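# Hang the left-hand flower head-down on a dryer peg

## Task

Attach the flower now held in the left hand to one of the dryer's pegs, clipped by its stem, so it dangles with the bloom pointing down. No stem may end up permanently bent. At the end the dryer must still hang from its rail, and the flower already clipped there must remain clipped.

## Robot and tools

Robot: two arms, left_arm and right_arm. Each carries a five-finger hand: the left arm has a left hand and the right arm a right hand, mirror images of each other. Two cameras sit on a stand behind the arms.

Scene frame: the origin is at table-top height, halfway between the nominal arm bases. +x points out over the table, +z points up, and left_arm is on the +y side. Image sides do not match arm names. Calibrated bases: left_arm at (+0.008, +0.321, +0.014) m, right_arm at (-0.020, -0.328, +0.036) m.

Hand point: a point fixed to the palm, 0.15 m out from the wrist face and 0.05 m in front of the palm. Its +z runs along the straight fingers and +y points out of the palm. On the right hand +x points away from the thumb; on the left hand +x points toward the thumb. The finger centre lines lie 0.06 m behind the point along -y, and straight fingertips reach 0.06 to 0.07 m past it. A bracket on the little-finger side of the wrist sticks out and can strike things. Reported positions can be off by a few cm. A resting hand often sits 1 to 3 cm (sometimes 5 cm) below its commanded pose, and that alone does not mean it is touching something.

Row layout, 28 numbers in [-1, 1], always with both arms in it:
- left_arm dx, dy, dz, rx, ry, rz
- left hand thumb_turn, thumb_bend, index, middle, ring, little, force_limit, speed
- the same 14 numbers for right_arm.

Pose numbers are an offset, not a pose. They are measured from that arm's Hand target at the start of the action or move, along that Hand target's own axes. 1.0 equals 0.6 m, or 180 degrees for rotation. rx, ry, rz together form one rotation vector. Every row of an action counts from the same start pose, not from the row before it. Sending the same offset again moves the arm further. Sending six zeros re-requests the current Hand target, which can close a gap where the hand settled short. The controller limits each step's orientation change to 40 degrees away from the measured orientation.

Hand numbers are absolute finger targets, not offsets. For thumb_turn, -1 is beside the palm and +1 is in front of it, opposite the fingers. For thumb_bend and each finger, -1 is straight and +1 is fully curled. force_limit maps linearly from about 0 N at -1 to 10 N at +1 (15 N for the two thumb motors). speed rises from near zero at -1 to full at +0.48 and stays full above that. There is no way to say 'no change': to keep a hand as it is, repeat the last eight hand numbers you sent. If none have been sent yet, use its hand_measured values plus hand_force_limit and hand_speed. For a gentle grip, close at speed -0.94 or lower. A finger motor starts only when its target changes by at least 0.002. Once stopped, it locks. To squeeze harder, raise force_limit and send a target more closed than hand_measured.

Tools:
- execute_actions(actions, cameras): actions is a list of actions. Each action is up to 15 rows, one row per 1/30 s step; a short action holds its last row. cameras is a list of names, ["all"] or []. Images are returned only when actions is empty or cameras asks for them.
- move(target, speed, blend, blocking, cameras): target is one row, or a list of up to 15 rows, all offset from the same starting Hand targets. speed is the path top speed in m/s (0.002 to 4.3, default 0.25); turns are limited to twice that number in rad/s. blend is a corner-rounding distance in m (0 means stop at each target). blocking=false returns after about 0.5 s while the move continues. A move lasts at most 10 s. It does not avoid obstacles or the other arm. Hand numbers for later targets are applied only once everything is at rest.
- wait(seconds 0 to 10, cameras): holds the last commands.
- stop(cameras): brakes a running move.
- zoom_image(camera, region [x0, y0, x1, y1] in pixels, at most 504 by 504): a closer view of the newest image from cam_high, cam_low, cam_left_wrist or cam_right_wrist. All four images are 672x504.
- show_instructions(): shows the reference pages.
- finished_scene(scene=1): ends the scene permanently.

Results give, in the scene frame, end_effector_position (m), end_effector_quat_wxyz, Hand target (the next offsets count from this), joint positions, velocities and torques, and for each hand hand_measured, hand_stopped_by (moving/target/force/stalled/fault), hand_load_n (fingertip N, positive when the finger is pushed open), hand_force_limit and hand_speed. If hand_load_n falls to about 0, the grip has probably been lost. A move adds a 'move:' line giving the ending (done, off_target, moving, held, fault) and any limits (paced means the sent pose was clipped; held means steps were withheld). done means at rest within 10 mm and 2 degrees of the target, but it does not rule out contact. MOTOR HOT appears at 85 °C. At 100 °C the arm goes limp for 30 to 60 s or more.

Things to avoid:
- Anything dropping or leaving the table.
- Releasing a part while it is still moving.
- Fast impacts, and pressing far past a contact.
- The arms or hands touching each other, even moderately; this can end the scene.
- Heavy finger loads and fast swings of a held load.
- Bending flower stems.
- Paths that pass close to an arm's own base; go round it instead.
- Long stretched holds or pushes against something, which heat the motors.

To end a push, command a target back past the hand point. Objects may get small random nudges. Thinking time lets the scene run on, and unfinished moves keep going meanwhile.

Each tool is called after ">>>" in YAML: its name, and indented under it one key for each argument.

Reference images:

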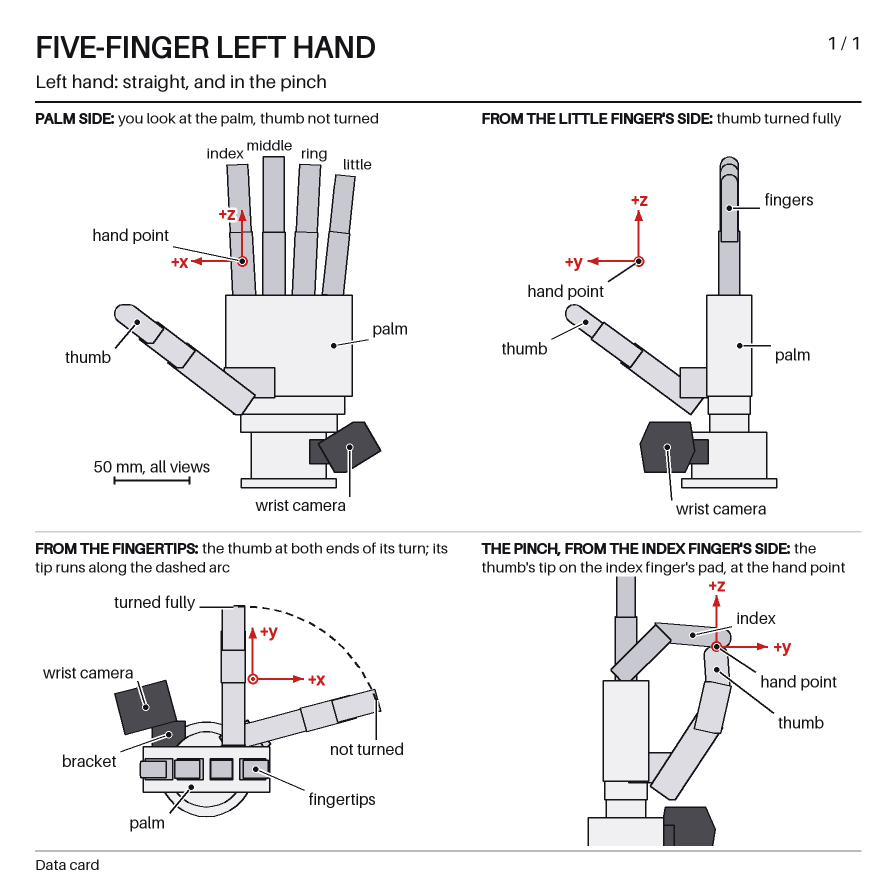

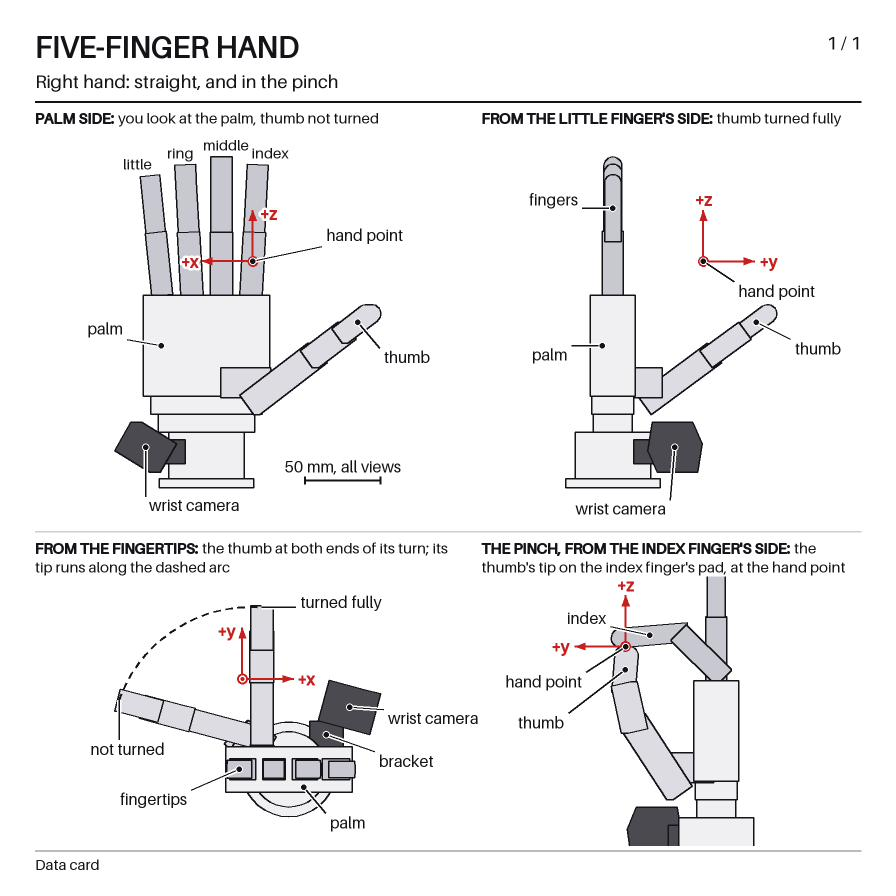

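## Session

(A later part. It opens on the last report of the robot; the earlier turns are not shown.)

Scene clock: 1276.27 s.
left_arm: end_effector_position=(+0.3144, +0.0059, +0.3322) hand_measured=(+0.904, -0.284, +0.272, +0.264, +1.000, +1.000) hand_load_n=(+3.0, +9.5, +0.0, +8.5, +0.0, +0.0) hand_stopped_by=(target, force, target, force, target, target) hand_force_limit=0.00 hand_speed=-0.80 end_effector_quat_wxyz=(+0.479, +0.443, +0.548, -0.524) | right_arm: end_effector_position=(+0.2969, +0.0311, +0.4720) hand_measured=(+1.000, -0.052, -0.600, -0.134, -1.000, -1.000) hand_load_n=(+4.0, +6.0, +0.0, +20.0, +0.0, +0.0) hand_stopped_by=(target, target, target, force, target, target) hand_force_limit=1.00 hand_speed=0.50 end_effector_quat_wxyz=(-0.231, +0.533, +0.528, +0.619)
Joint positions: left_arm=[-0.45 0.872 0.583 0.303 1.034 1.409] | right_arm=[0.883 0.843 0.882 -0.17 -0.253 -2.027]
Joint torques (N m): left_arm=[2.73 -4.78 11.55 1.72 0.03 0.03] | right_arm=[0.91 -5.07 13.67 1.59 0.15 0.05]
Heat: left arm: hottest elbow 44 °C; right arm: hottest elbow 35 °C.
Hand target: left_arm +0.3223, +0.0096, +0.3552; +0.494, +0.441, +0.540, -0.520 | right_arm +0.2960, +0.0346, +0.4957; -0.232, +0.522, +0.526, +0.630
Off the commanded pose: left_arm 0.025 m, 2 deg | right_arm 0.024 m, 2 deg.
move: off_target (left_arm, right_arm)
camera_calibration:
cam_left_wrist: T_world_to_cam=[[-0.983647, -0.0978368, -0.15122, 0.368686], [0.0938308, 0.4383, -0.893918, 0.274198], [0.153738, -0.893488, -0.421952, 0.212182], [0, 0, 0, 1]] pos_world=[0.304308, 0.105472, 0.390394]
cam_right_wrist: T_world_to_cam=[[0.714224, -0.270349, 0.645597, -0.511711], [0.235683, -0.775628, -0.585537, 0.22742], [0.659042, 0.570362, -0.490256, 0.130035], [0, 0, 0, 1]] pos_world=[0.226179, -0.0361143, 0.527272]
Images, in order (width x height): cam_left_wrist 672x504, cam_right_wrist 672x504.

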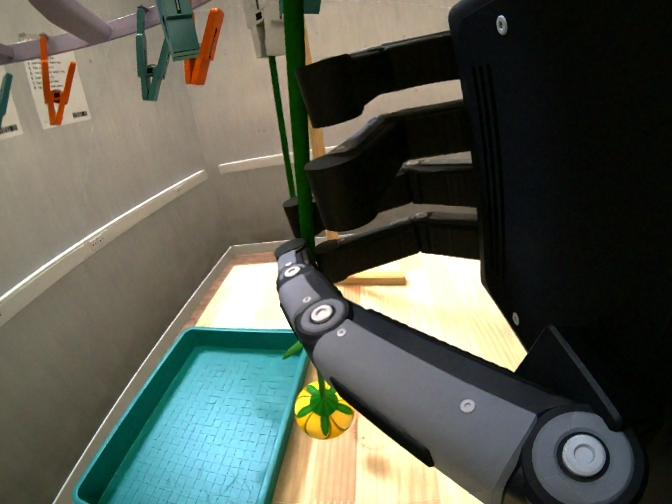

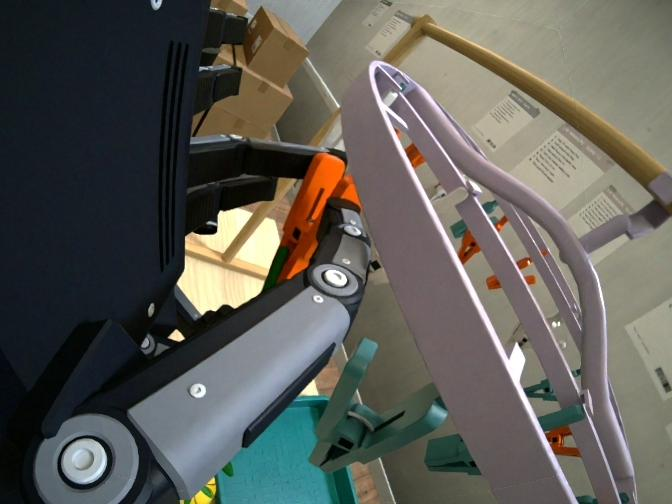

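>>> move:
  target:
    - [0.0009,-0.0238,0.0021,0,0,0,0.904,-0.284,0.272,0.264,1,1,0,-0.8,0,0,0,0,0,0,1,-0.05,-0.6,0.26,-1,-1,1,0.5]
    - [0.0844,-0.0220,0.0034,0,0,0,0.904,-0.284,0.272,0.264,1,1,0,-0.8,0,0,0,0,0,0,1,-0.05,-0.6,0.26,-1,-1,1,0.5]
  speed: 0.06
  cameras: ["cam_right_wrist","cam_left_wrist"]

>>> zoom_image:
  camera: "cam_right_wrist"
  region: [235, 250, 285, 300]

>>> zoom_image:
  camera: "cam_left_wrist"
  region: [180, 0, 380, 200]

Scene clock: 1281.00 s.
left_arm: end_effector_position=(+0.3076, +0.0102, +0.3140) hand_measured=(+0.904, -0.284, +0.272, +0.264, +1.000, +1.000) hand_load_n=(+3.0, +9.5, +0.0, +8.0, +0.0, +0.0) hand_stopped_by=(target, force, target, force, target, target) hand_force_limit=0.00 hand_speed=-0.80 end_effector_quat_wxyz=(+0.502, +0.440, +0.539, -0.514) | right_arm: end_effector_position=(+0.2969, +0.0311, +0.4720) hand_measured=(+1.000, -0.052, -0.600, -0.134, -1.000, -1.000) hand_load_n=(+4.5, +6.0, +0.0, +20.0, +0.0, +0.0) hand_stopped_by=(target, target, target, force, target, target) hand_force_limit=1.00 hand_speed=0.50 end_effector_quat_wxyz=(-0.231, +0.533, +0.528, +0.619)
Joint positions: left_arm=[-0.465 0.858 0.498 0.417 0.99 1.409] | right_arm=[0.883 0.843 0.882 -0.17 -0.253 -2.027]
Joint torques (N m): left_arm=[-0.32 -2.61 8.1 2.51 -0.17 0.06] | right_arm=[1.03 -4.66 13.68 1.65 0.14 0.03]
Heat: left arm: hottest elbow 44 °C; right arm: hottest elbow 35 °C.
Hand target: left_arm +0.3032, +0.0048, +0.3067; +0.494, +0.441, +0.539, -0.520 | right_arm +0.2960, +0.0346, +0.4957; -0.232, +0.522, +0.526, +0.630
Off the commanded pose: left_arm 0.010 m, 1 deg | right_arm 0.024 m, 2 deg.
move: off_target (right_arm)
camera_calibration:
cam_left_wrist: T_world_to_cam=[[-0.973941, -0.130142, -0.185745, 0.367845], [0.115104, 0.422039, -0.899241, 0.251924], [0.195421, -0.897188, -0.396062, 0.188484], [0, 0, 0, 1]] pos_world=[0.292428, 0.110656, 0.369517]
cam_right_wrist: T_world_to_cam=[[0.714224, -0.270349, 0.645597, -0.511711], [0.235683, -0.775628, -0.585537, 0.22742], [0.659042, 0.570362, -0.490256, 0.130035], [0, 0, 0, 1]] pos_world=[0.226179, -0.0361143, 0.527272]
Images, in order (width x height): cam_left_wrist 672x504, cam_right_wrist 672x504.

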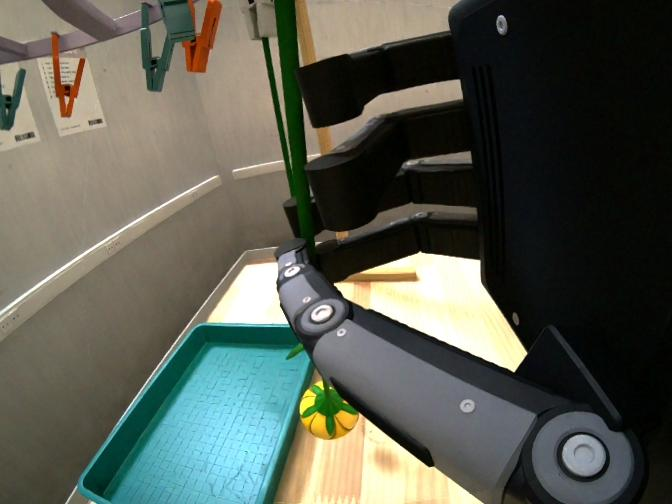

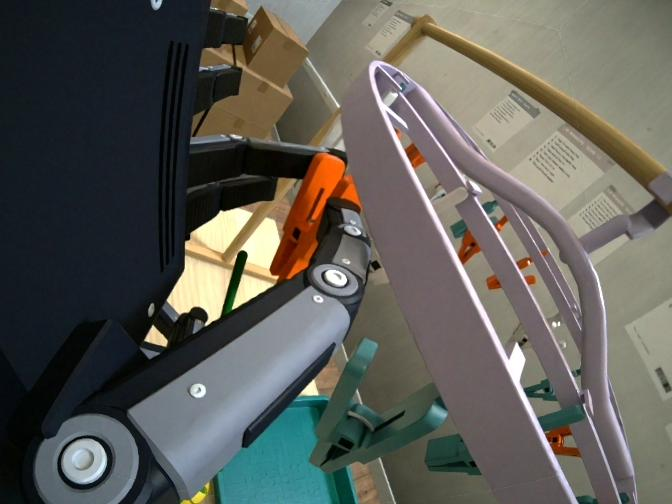

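Scaled by 10.080 from the camera's 672x504 image, which has a finer 960x720 frame.

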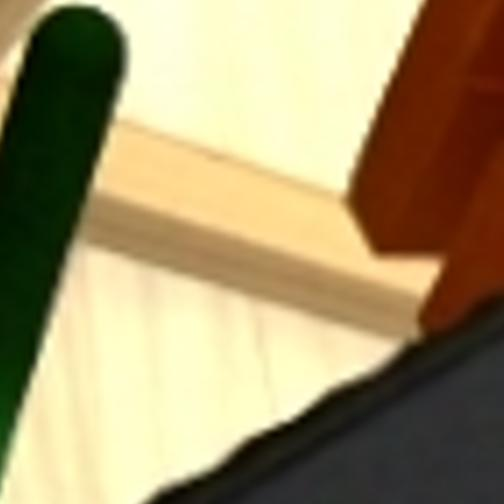

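Scaled by 2.520 from the camera's 672x504 image, which has a finer 960x720 frame.

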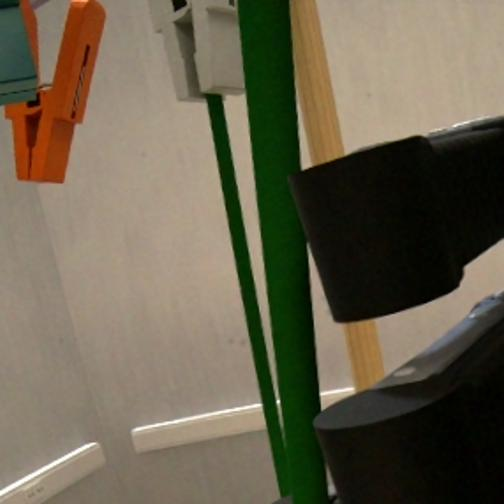

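>>> wait:
  seconds: 0.05
  cameras: ["cam_low","cam_high"]

>>> zoom_image:
  camera: "cam_low"
  region: [320, 110, 400, 190]

>>> zoom_image:
  camera: "cam_high"
  region: [420, 60, 540, 180]

Scene clock: 1293.67 s.
left_arm: end_effector_position=(+0.3076, +0.0102, +0.3140) hand_measured=(+0.904, -0.284, +0.272, +0.264, +1.000, +1.000) hand_load_n=(+3.0, +9.5, +0.0, +8.0, +0.0, +0.0) hand_stopped_by=(target, force, target, force, target, target) hand_force_limit=0.00 hand_speed=-0.80 end_effector_quat_wxyz=(+0.502, +0.440, +0.539, -0.514) | right_arm: end_effector_position=(+0.2969, +0.0311, +0.4720) hand_measured=(+1.000, -0.052, -0.600, -0.134, -1.000, -1.000) hand_load_n=(+4.5, +6.0, +0.0, +20.0, +0.0, +0.0) hand_stopped_by=(target, target, target, force, target, target) hand_force_limit=1.00 hand_speed=0.50 end_effector_quat_wxyz=(-0.231, +0.533, +0.528, +0.619)
Joint positions: left_arm=[-0.465 0.858 0.498 0.417 0.99 1.409] | right_arm=[0.883 0.843 0.882 -0.17 -0.253 -2.027]
Joint torques (N m): left_arm=[-0.32 -2.61 8.09 2.32 -0.17 0.06] | right_arm=[0.85 -4.84 13.65 1.63 0.14 0.04]
Heat: left arm: hottest elbow 42 °C; right arm: hottest elbow 35 °C.
Hand target: left_arm +0.3032, +0.0048, +0.3067; +0.494, +0.441, +0.539, -0.520 | right_arm +0.2960, +0.0346, +0.4957; -0.232, +0.522, +0.526, +0.630
Off the commanded pose: left_arm 0.010 m, 1 deg | right_arm 0.024 m, 2 deg.
wait: 0.07 s; at rest from the start
Images, in order (width x height): cam_high 672x504, cam_low 672x504.

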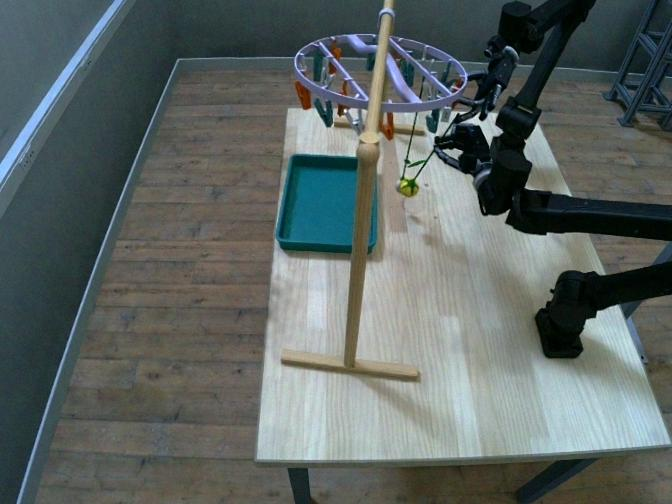

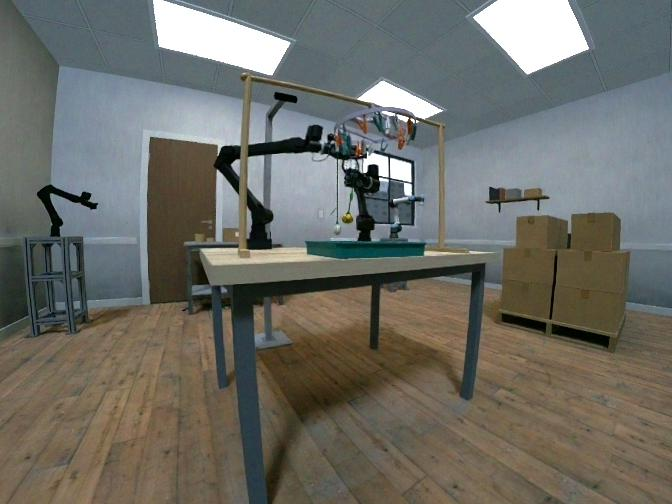

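Scaled by 6.300 from the camera's 672x504 image, which has a finer 960x720 frame.

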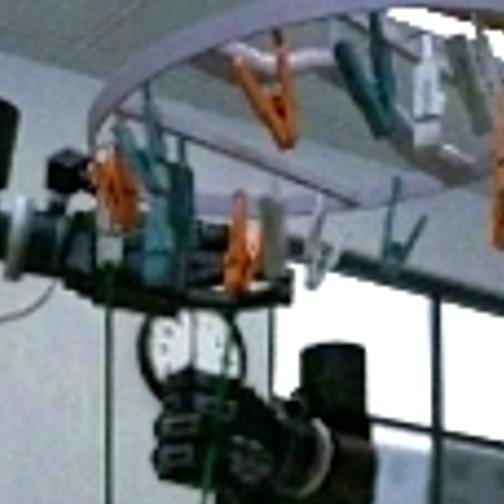

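Scaled by 4.200 from the camera's 672x504 image, which has a finer 960x720 frame.

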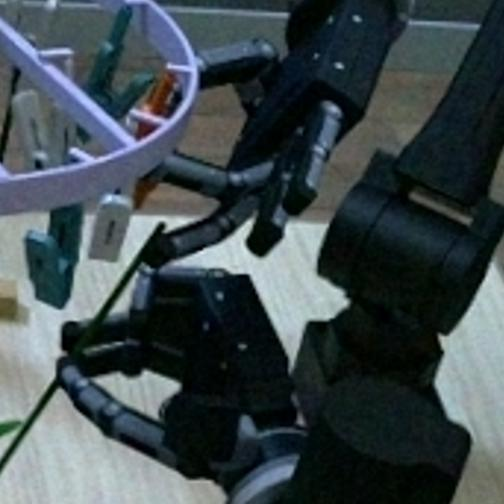

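>>> zoom_image:
  camera: "cam_low"
  region: [340, 130, 380, 170]

>>> zoom_image:
  camera: "cam_low"
  region: [345, 130, 369, 154]

Scaled by 12.600 from the camera's 672x504 image, which has a finer 960x720 frame.

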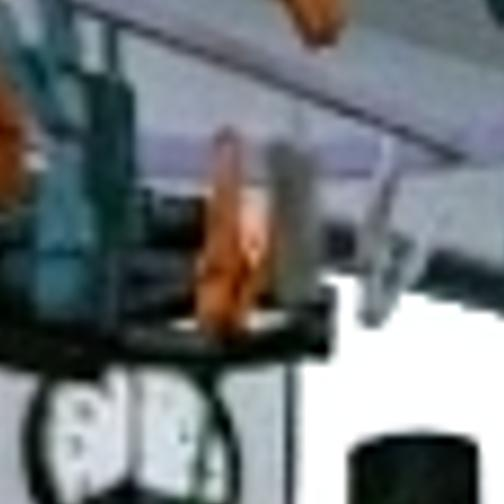

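Scaled by 21.000 from the camera's 672x504 image, which has a finer 960x720 frame.

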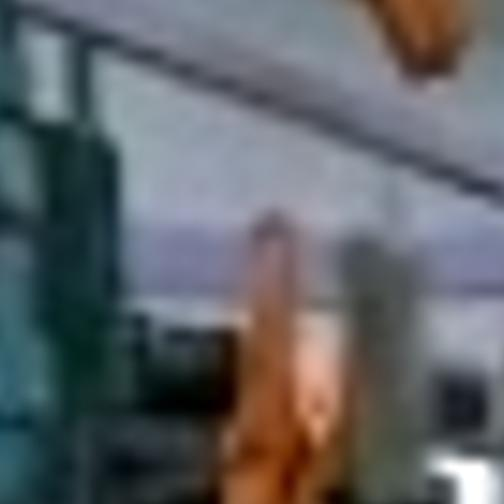

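>>> zoom_image:
  camera: "cam_high"
  region: [435, 70, 485, 120]

>>> zoom_image:
  camera: "cam_high"
  region: [445, 95, 475, 125]

Scaled by 10.080 from the camera's 672x504 image, which has a finer 960x720 frame.

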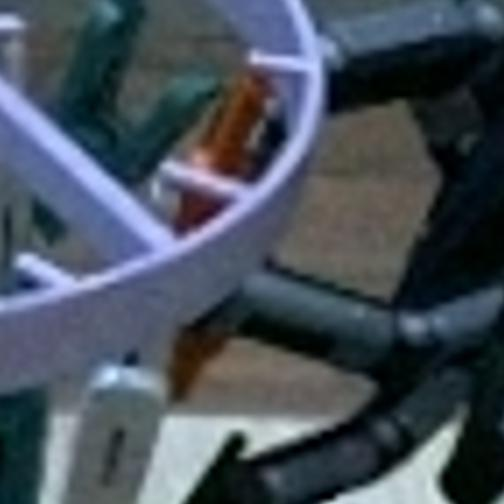

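Scaled by 16.800 from the camera's 672x504 image, which has a finer 960x720 frame.

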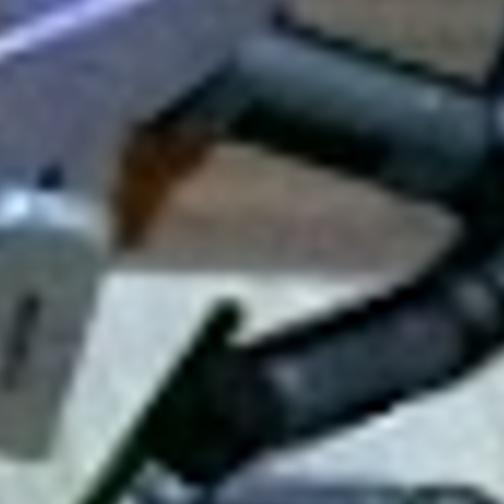

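>>> zoom_image:
  camera: "cam_high"
  region: [445, 72, 469, 96]

>>> zoom_image:
  camera: "cam_high"
  region: [442, 94, 466, 118]

>>> zoom_image:
  camera: "cam_high"
  region: [390, 95, 490, 195]

Scaled by 21.000 from the camera's 672x504 image, which has a finer 960x720 frame.

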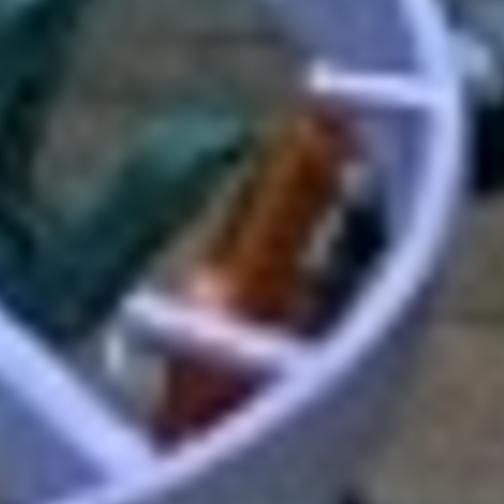

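Scaled by 21.000 from the camera's 672x504 image, which has a finer 960x720 frame.

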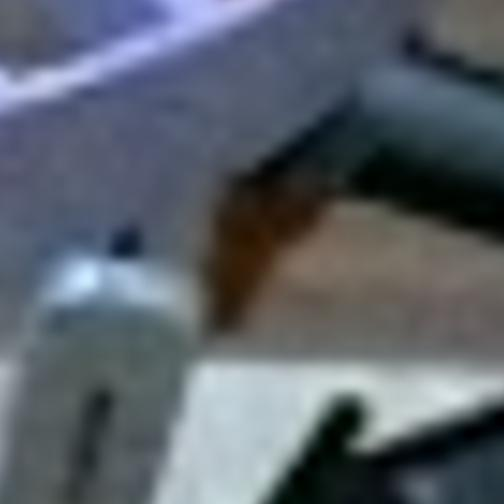

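Scaled by 5.040 from the camera's 672x504 image, which has a finer 960x720 frame.

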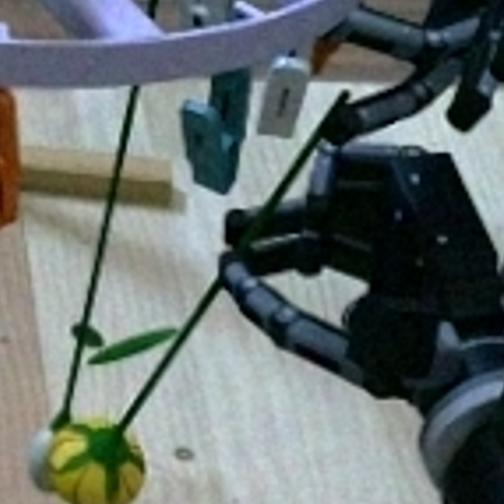

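>>> move:
  target: [0,0,0,-0.0039,0.0315,0.0024,0.904,-0.284,0.272,0.264,1,1,0,-0.8,0,0,0,0,0,0,1,-0.05,-0.6,0.26,-1,-1,1,0.5]
  speed: 0.05
  cameras: ["cam_right_wrist","cam_left_wrist","cam_high"]

>>> zoom_image:
  camera: "cam_right_wrist"
  region: [225, 250, 285, 310]

>>> zoom_image:
  camera: "cam_left_wrist"
  region: [180, 0, 380, 200]

>>> zoom_image:
  camera: "cam_high"
  region: [435, 85, 485, 135]

Scene clock: 1309.13 s.
left_arm: end_effector_position=(+0.2999, +0.0142, +0.2754) hand_measured=(+0.904, -0.284, +0.272, +0.264, +1.000, +1.000) hand_load_n=(+3.0, +10.0, +0.5, +8.0, +0.0, +0.0) hand_stopped_by=(target, force, target, force, target, target) hand_force_limit=0.00 hand_speed=-0.80 end_effector_quat_wxyz=(+0.455, +0.452, +0.586, -0.495) | right_arm: end_effector_position=(+0.2969, +0.0311, +0.4720) hand_measured=(+1.000, -0.052, -0.600, -0.134, -1.000, -1.000) hand_load_n=(+4.5, +6.0, +0.0, +19.5, +0.0, +0.0) hand_stopped_by=(target, target, target, force, target, target) hand_force_limit=1.00 hand_speed=0.50 end_effector_quat_wxyz=(-0.231, +0.533, +0.528, +0.619)
Joint positions: left_arm=[-0.478 0.841 0.508 0.162 0.974 1.541] | right_arm=[0.883 0.843 0.882 -0.17 -0.253 -2.027]
Joint torques (N m): left_arm=[-0.32 -4.25 12.72 1.39 0 0.22] | right_arm=[0.79 -4.89 13.57 1.63 0.13 0.03]
Heat: left arm: hottest elbow 41 °C; right arm: hottest elbow 36 °C.
Hand target: left_arm +0.3031, +0.0047, +0.3069; +0.472, +0.465, +0.565, -0.492 | right_arm +0.2960, +0.0346, +0.4957; -0.232, +0.522, +0.526, +0.630
Off the commanded pose: left_arm 0.033 m, 4 deg | right_arm 0.024 m, 2 deg.
move: off_target (left_arm, right_arm)
camera_calibration:
cam_left_wrist: T_world_to_cam=[[-0.985024, -0.109608, -0.133094, 0.342304], [0.0556747, 0.528374, -0.847184, 0.218375], [0.163181, -0.841907, -0.514359, 0.219655], [0, 0, 0, 1]] pos_world=[0.289176, 0.107064, 0.343544]
cam_right_wrist: T_world_to_cam=[[0.714224, -0.270349, 0.645597, -0.511711], [0.235683, -0.775628, -0.585537, 0.22742], [0.659042, 0.570362, -0.490256, 0.130035], [0, 0, 0, 1]] pos_world=[0.226179, -0.0361143, 0.527272]
Images, in order (width x height): cam_high 672x504, cam_left_wrist 672x504, cam_right_wrist 672x504.

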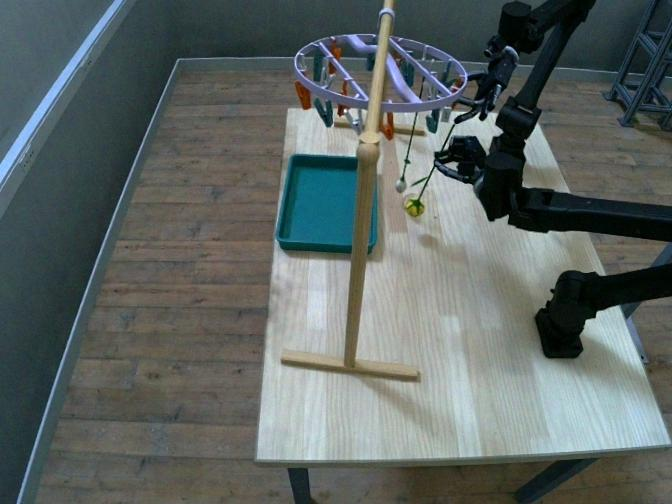

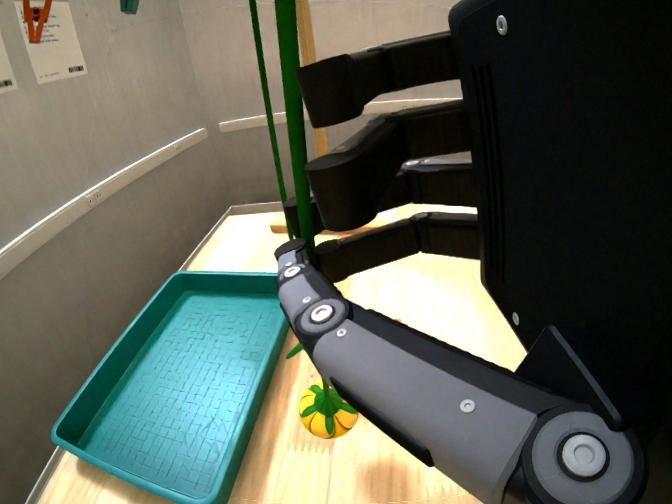

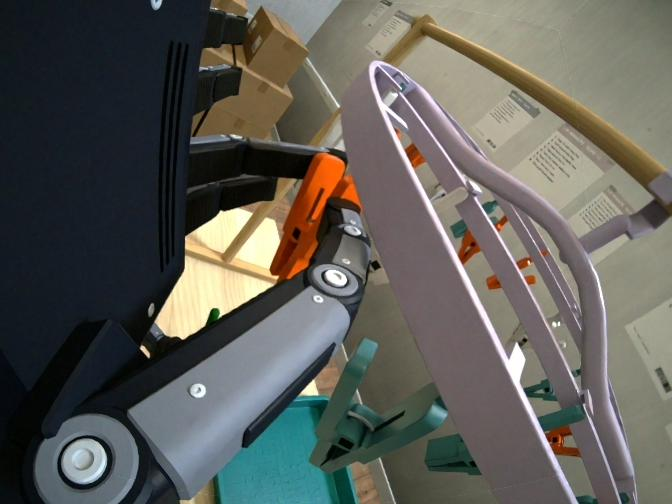

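Scaled by 8.400 from the camera's 672x504 image, which has a finer 960x720 frame.

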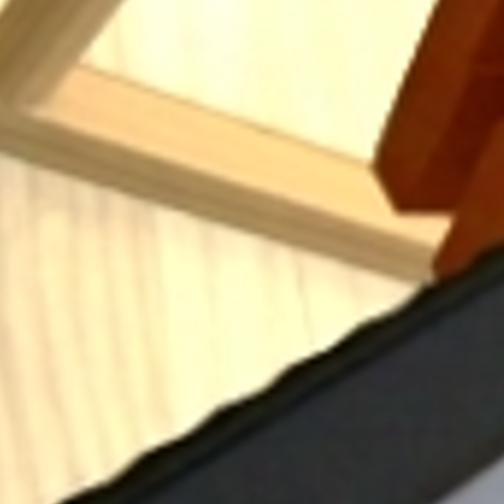

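Scaled by 2.520 from the camera's 672x504 image, which has a finer 960x720 frame.

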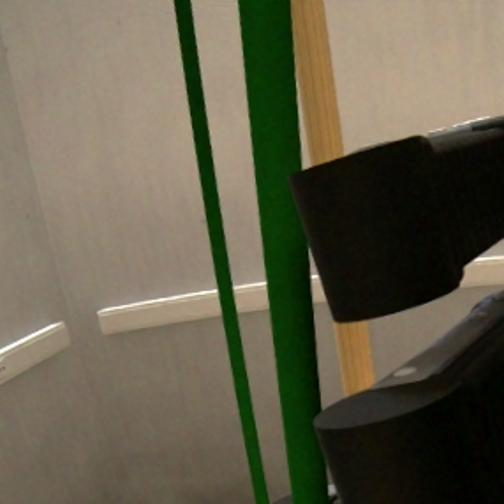

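Scaled by 10.080 from the camera's 672x504 image, which has a finer 960x720 frame.

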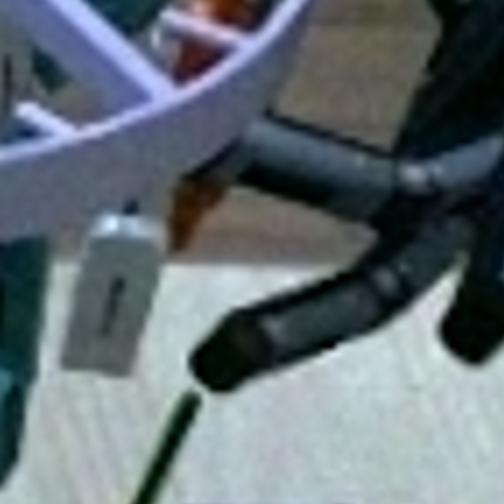

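>>> move:
  target: [-0.04965,0.05222,-0.01827,-0.0026,0.0043,0.0195,0.904,-0.284,0.272,0.264,1,1,0,-0.8,0,0,0,0,0,0,1,-0.05,-0.6,0.26,-1,-1,1,0.5]
  speed: 0.05
  cameras: ["cam_right_wrist","cam_left_wrist","cam_high"]

>>> zoom_image:
  camera: "cam_right_wrist"
  region: [245, 255, 295, 305]

>>> zoom_image:
  camera: "cam_left_wrist"
  region: [180, 0, 380, 200]

>>> zoom_image:
  camera: "cam_high"
  region: [435, 85, 485, 135]

Scene clock: 1317.33 s.
left_arm: end_effector_position=(+0.3221, +0.0165, +0.3096) hand_measured=(+0.904, -0.284, +0.272, +0.264, +1.000, +1.000) hand_load_n=(+3.0, +10.0, +0.0, +8.0, +0.0, +0.0) hand_stopped_by=(target, force, target, force, target, target) hand_force_limit=0.00 hand_speed=-0.80 end_effector_quat_wxyz=(+0.469, +0.480, +0.564, -0.481) | right_arm: end_effector_position=(+0.2969, +0.0311, +0.4720) hand_measured=(+1.000, -0.052, -0.600, -0.134, -1.000, -1.000) hand_load_n=(+4.0, +6.0, +0.0, +19.5, +0.0, +0.0) hand_stopped_by=(target, target, target, force, target, target) hand_force_limit=1.00 hand_speed=0.50 end_effector_quat_wxyz=(-0.231, +0.533, +0.528, +0.619)
Joint positions: left_arm=[-0.425 0.874 0.611 0.067 1.044 1.648] | right_arm=[0.883 0.843 0.882 -0.17 -0.253 -2.027]
Joint torques (N m): left_arm=[2.61 -3.14 12.93 1.31 0.23 0.27] | right_arm=[0.79 -5.01 13.63 1.68 0.13 0.04]
Heat: left arm: hottest elbow 42 °C; right arm: hottest elbow 36 °C.
Hand target: left_arm +0.3370, +0.0164, +0.3335; +0.485, +0.484, +0.555, -0.472 | right_arm +0.2960, +0.0346, +0.4957; -0.232, +0.522, +0.526, +0.630
Off the commanded pose: left_arm 0.028 m, 2 deg | right_arm 0.024 m, 2 deg.
move: off_target (left_arm, right_arm)
camera_calibration:
cam_left_wrist: T_world_to_cam=[[-0.974339, -0.0816285, -0.209762, 0.388779], [0.135212, 0.532777, -0.835384, 0.21554], [0.179948, -0.84231, -0.508068, 0.228298], [0, 0, 0, 1]] pos_world=[0.308578, 0.109199, 0.377601]
cam_right_wrist: T_world_to_cam=[[0.714224, -0.270349, 0.645597, -0.511711], [0.235683, -0.775628, -0.585537, 0.22742], [0.659042, 0.570362, -0.490256, 0.130035], [0, 0, 0, 1]] pos_world=[0.226179, -0.0361143, 0.527272]
Images, in order (width x height): cam_high 672x504, cam_left_wrist 672x504, cam_right_wrist 672x504.

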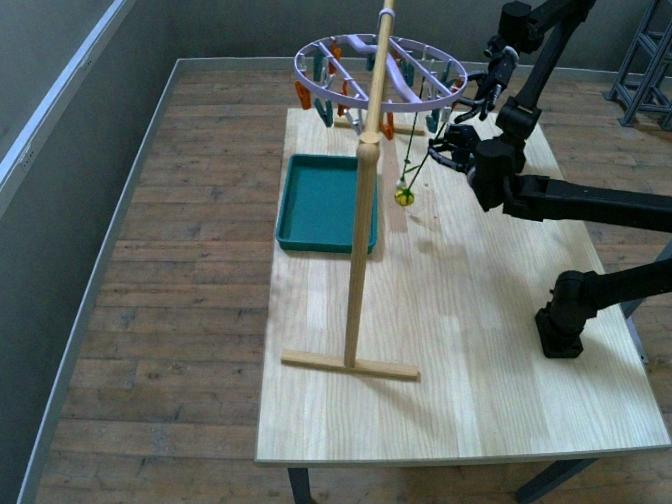

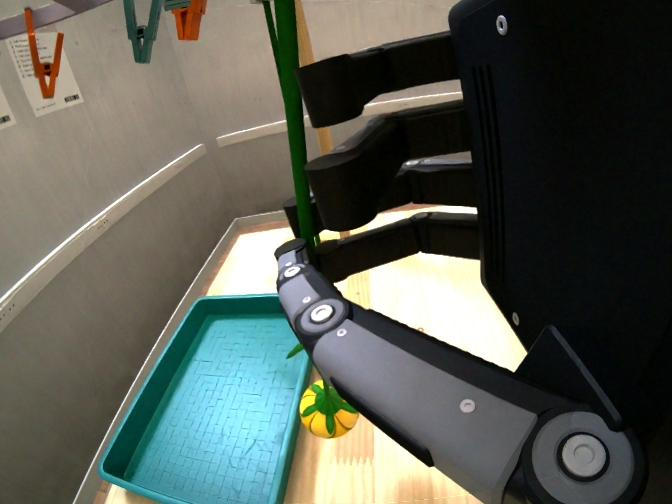

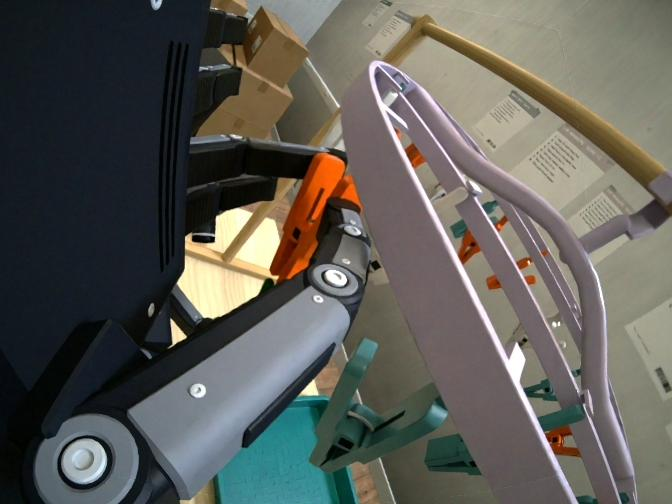

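Scaled by 10.080 from the camera's 672x504 image, which has a finer 960x720 frame.

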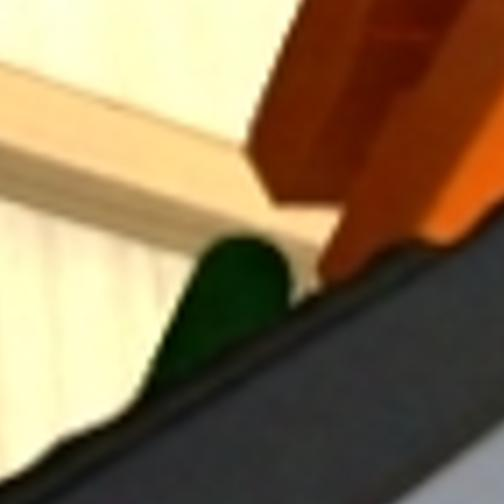

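Scaled by 2.520 from the camera's 672x504 image, which has a finer 960x720 frame.

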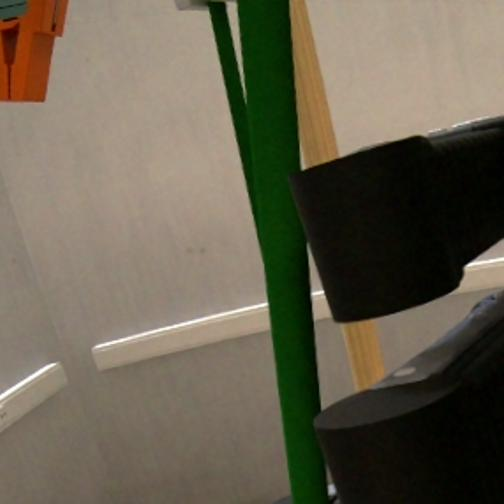

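Scaled by 10.080 from the camera's 672x504 image, which has a finer 960x720 frame.

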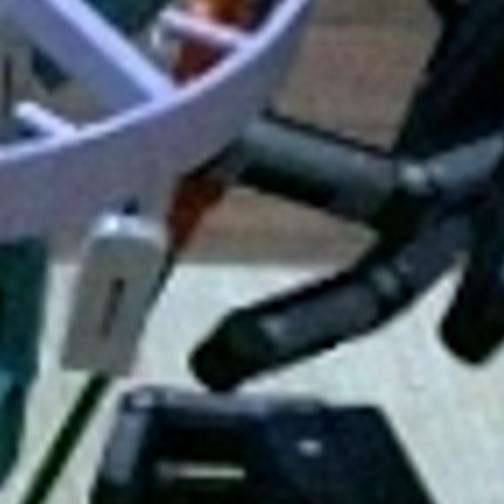

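>>> move:
  target: [-0.02487,0.00682,0.0003,-0.0004,0.007,0.0006,0.904,-0.284,0.272,0.264,1,1,0,-0.8,0,0,0,0,0,0,1,-0.05,-0.6,0.26,-1,-1,1,0.5]
  speed: 0.03
  cameras: ["cam_right_wrist","cam_left_wrist"]

>>> zoom_image:
  camera: "cam_right_wrist"
  region: [245, 255, 295, 305]

>>> zoom_image:
  camera: "cam_left_wrist"
  region: [180, 0, 380, 200]

Scene clock: 1321.30 s.
left_arm: end_effector_position=(+0.3254, +0.0154, +0.3166) hand_measured=(+0.904, -0.284, +0.272, +0.264, +1.000, +1.000) hand_load_n=(+3.0, +9.5, +0.0, +8.0, +0.0, +0.0) hand_stopped_by=(target, force, target, force, target, target) hand_force_limit=0.00 hand_speed=-0.80 end_effector_quat_wxyz=(+0.455, +0.483, +0.575, -0.479) | right_arm: end_effector_position=(+0.2969, +0.0311, +0.4720) hand_measured=(+1.000, -0.052, -0.600, -0.134, -1.000, -1.000) hand_load_n=(+3.5, +5.5, +0.0, +19.5, +0.0, +0.0) hand_stopped_by=(target, target, target, force, target, target) hand_force_limit=1.00 hand_speed=0.50 end_effector_quat_wxyz=(-0.231, +0.533, +0.528, +0.619)
Joint positions: left_arm=[-0.425 0.882 0.663 -0.037 1.044 1.682] | right_arm=[0.883 0.843 0.882 -0.17 -0.253 -2.027]
Joint torques (N m): left_arm=[2.67 -3.78 13.57 1.47 0.14 0.35] | right_arm=[0.91 -4.72 13.71 1.66 0.15 0.04]
Heat: left arm: hottest elbow 43 °C; right arm: hottest elbow 36 °C.
Hand target: left_arm +0.3420, +0.0154, +0.3480; +0.479, +0.489, +0.560, -0.466 | right_arm +0.2960, +0.0346, +0.4957; -0.232, +0.522, +0.526, +0.630
Off the commanded pose: left_arm 0.036 m, 4 deg | right_arm 0.024 m, 2 deg.
move: off_target (left_arm, right_arm)
camera_calibration:
cam_left_wrist: T_world_to_cam=[[-0.978555, -0.072261, -0.192893, 0.389258], [0.121109, 0.555649, -0.822549, 0.221687], [0.166619, -0.828271, -0.534982, 0.242945], [0, 0, 0, 1]] pos_world=[0.313583, 0.106172, 0.387404]
cam_right_wrist: T_world_to_cam=[[0.714224, -0.270349, 0.645597, -0.511711], [0.235683, -0.775628, -0.585537, 0.22742], [0.659042, 0.570362, -0.490256, 0.130035], [0, 0, 0, 1]] pos_world=[0.226179, -0.0361143, 0.527272]
Images, in order (width x height): cam_left_wrist 672x504, cam_right_wrist 672x504.

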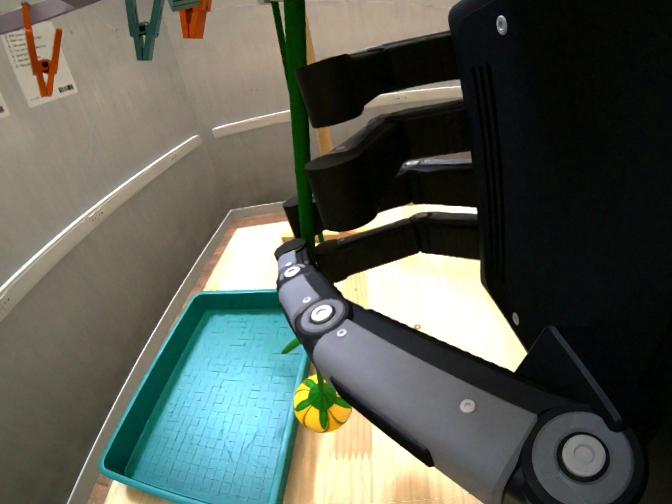

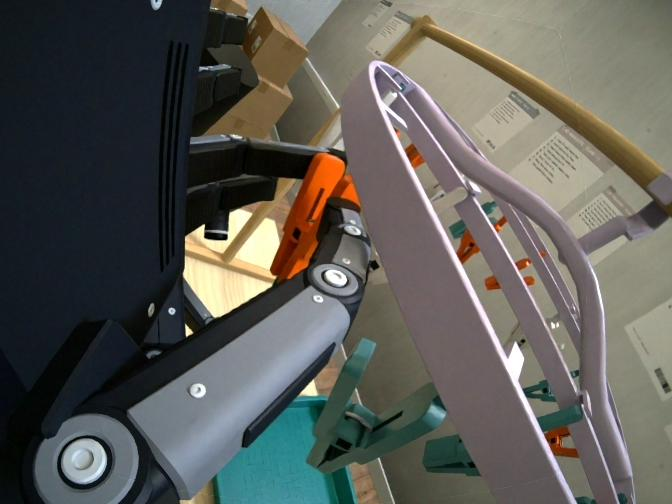

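Scaled by 10.080 from the camera's 672x504 image, which has a finer 960x720 frame.

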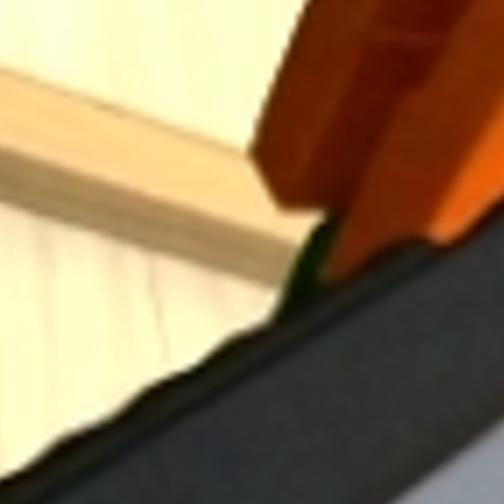

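Scaled by 2.520 from the camera's 672x504 image, which has a finer 960x720 frame.

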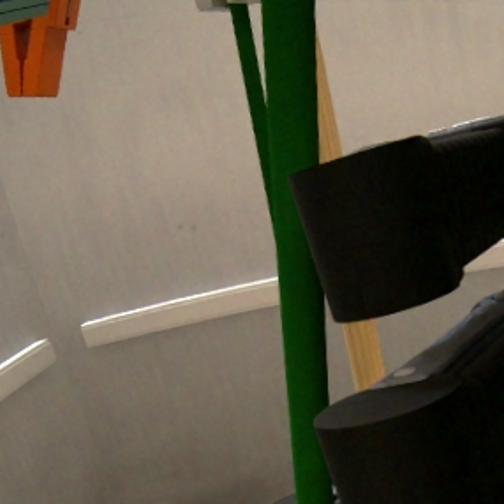

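>>> move:
  target: [-0.00933,-0.0072,0.0,0,0,0,0.904,-0.284,0.272,0.264,1,1,0,-0.8,0,0,0,0,0,0,1,-0.05,-0.6,0.26,-1,-1,1,0.5]
  speed: 0.03
  cameras: ["cam_right_wrist","cam_left_wrist"]

>>> zoom_image:
  camera: "cam_right_wrist"
  region: [245, 255, 295, 305]

>>> zoom_image:
  camera: "cam_left_wrist"
  region: [180, 0, 380, 200]

Scene clock: 1324.70 s.
left_arm: end_effector_position=(+0.3267, +0.0162, +0.3169) hand_measured=(+0.904, -0.284, +0.272, +0.264, +1.000, +1.000) hand_load_n=(+3.0, +9.5, +0.0, +7.5, +0.0, +0.0) hand_stopped_by=(target, force, target, force, target, target) hand_force_limit=0.00 hand_speed=-0.80 end_effector_quat_wxyz=(+0.453, +0.481, +0.580, -0.477) | right_arm: end_effector_position=(+0.2969, +0.0311, +0.4720) hand_measured=(+1.000, -0.052, -0.600, -0.134, -1.000, -1.000) hand_load_n=(+3.5, +5.5, +0.0, +19.5, +0.0, +0.0) hand_stopped_by=(target, target, target, force, target, target) hand_force_limit=1.00 hand_speed=0.50 end_effector_quat_wxyz=(-0.231, +0.533, +0.528, +0.619)
Joint positions: left_arm=[-0.425 0.882 0.67 -0.055 1.036 1.683] | right_arm=[0.883 0.843 0.882 -0.17 -0.253 -2.027]
Joint torques (N m): left_arm=[1.85 -4.95 13.7 1.58 0.12 0.27] | right_arm=[0.85 -4.84 13.71 1.62 0.12 0.02]
Heat: left arm: hottest elbow 44 °C; right arm: hottest elbow 36 °C.
Hand target: left_arm +0.3381, +0.0145, +0.3539; +0.479, +0.489, +0.560, -0.466 | right_arm +0.2960, +0.0346, +0.4957; -0.232, +0.522, +0.526, +0.630
Off the commanded pose: left_arm 0.039 m, 4 deg | right_arm 0.024 m, 2 deg.
move: off_target (left_arm, right_arm)
camera_calibration:
cam_left_wrist: T_world_to_cam=[[-0.979422, -0.0783824, -0.185981, 0.388814], [0.110698, 0.56189, -0.819772, 0.223848], [0.168757, -0.82349, -0.54165, 0.244916], [0, 0, 0, 1]] pos_world=[0.314702, 0.106385, 0.388475]
cam_right_wrist: T_world_to_cam=[[0.714224, -0.270349, 0.645597, -0.511711], [0.235683, -0.775628, -0.585537, 0.22742], [0.659042, 0.570362, -0.490256, 0.130035], [0, 0, 0, 1]] pos_world=[0.226179, -0.0361143, 0.527272]
Images, in order (width x height): cam_left_wrist 672x504, cam_right_wrist 672x504.

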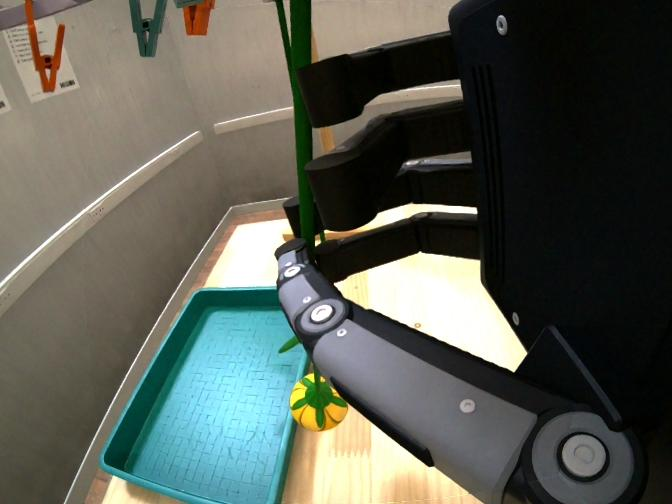

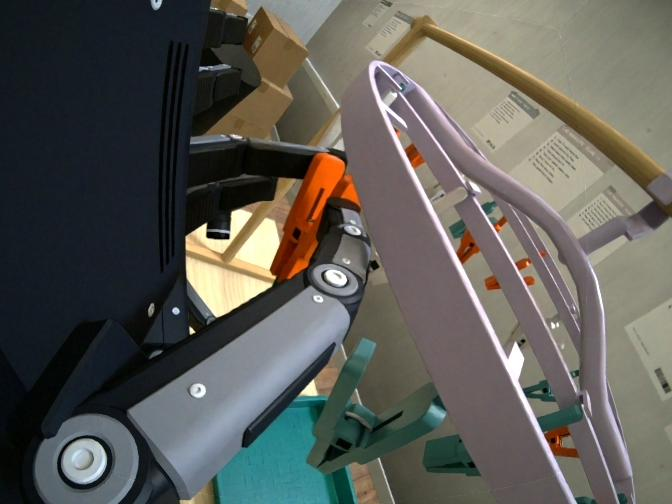

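Scaled by 10.080 from the camera's 672x504 image, which has a finer 960x720 frame.

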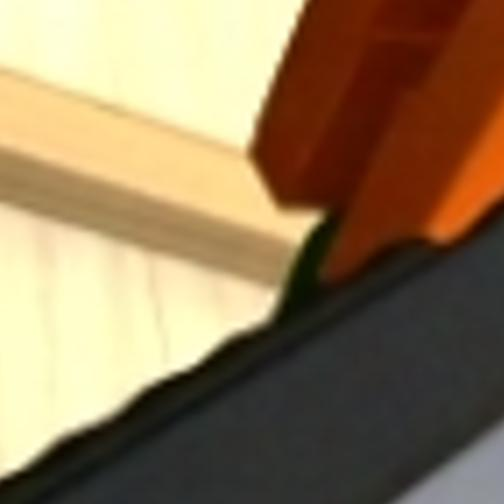

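Scaled by 2.520 from the camera's 672x504 image, which has a finer 960x720 frame.

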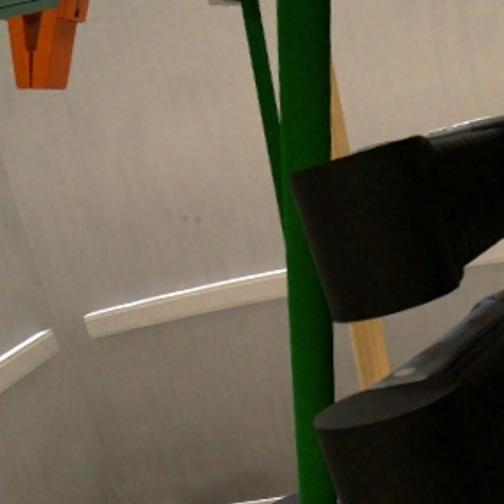

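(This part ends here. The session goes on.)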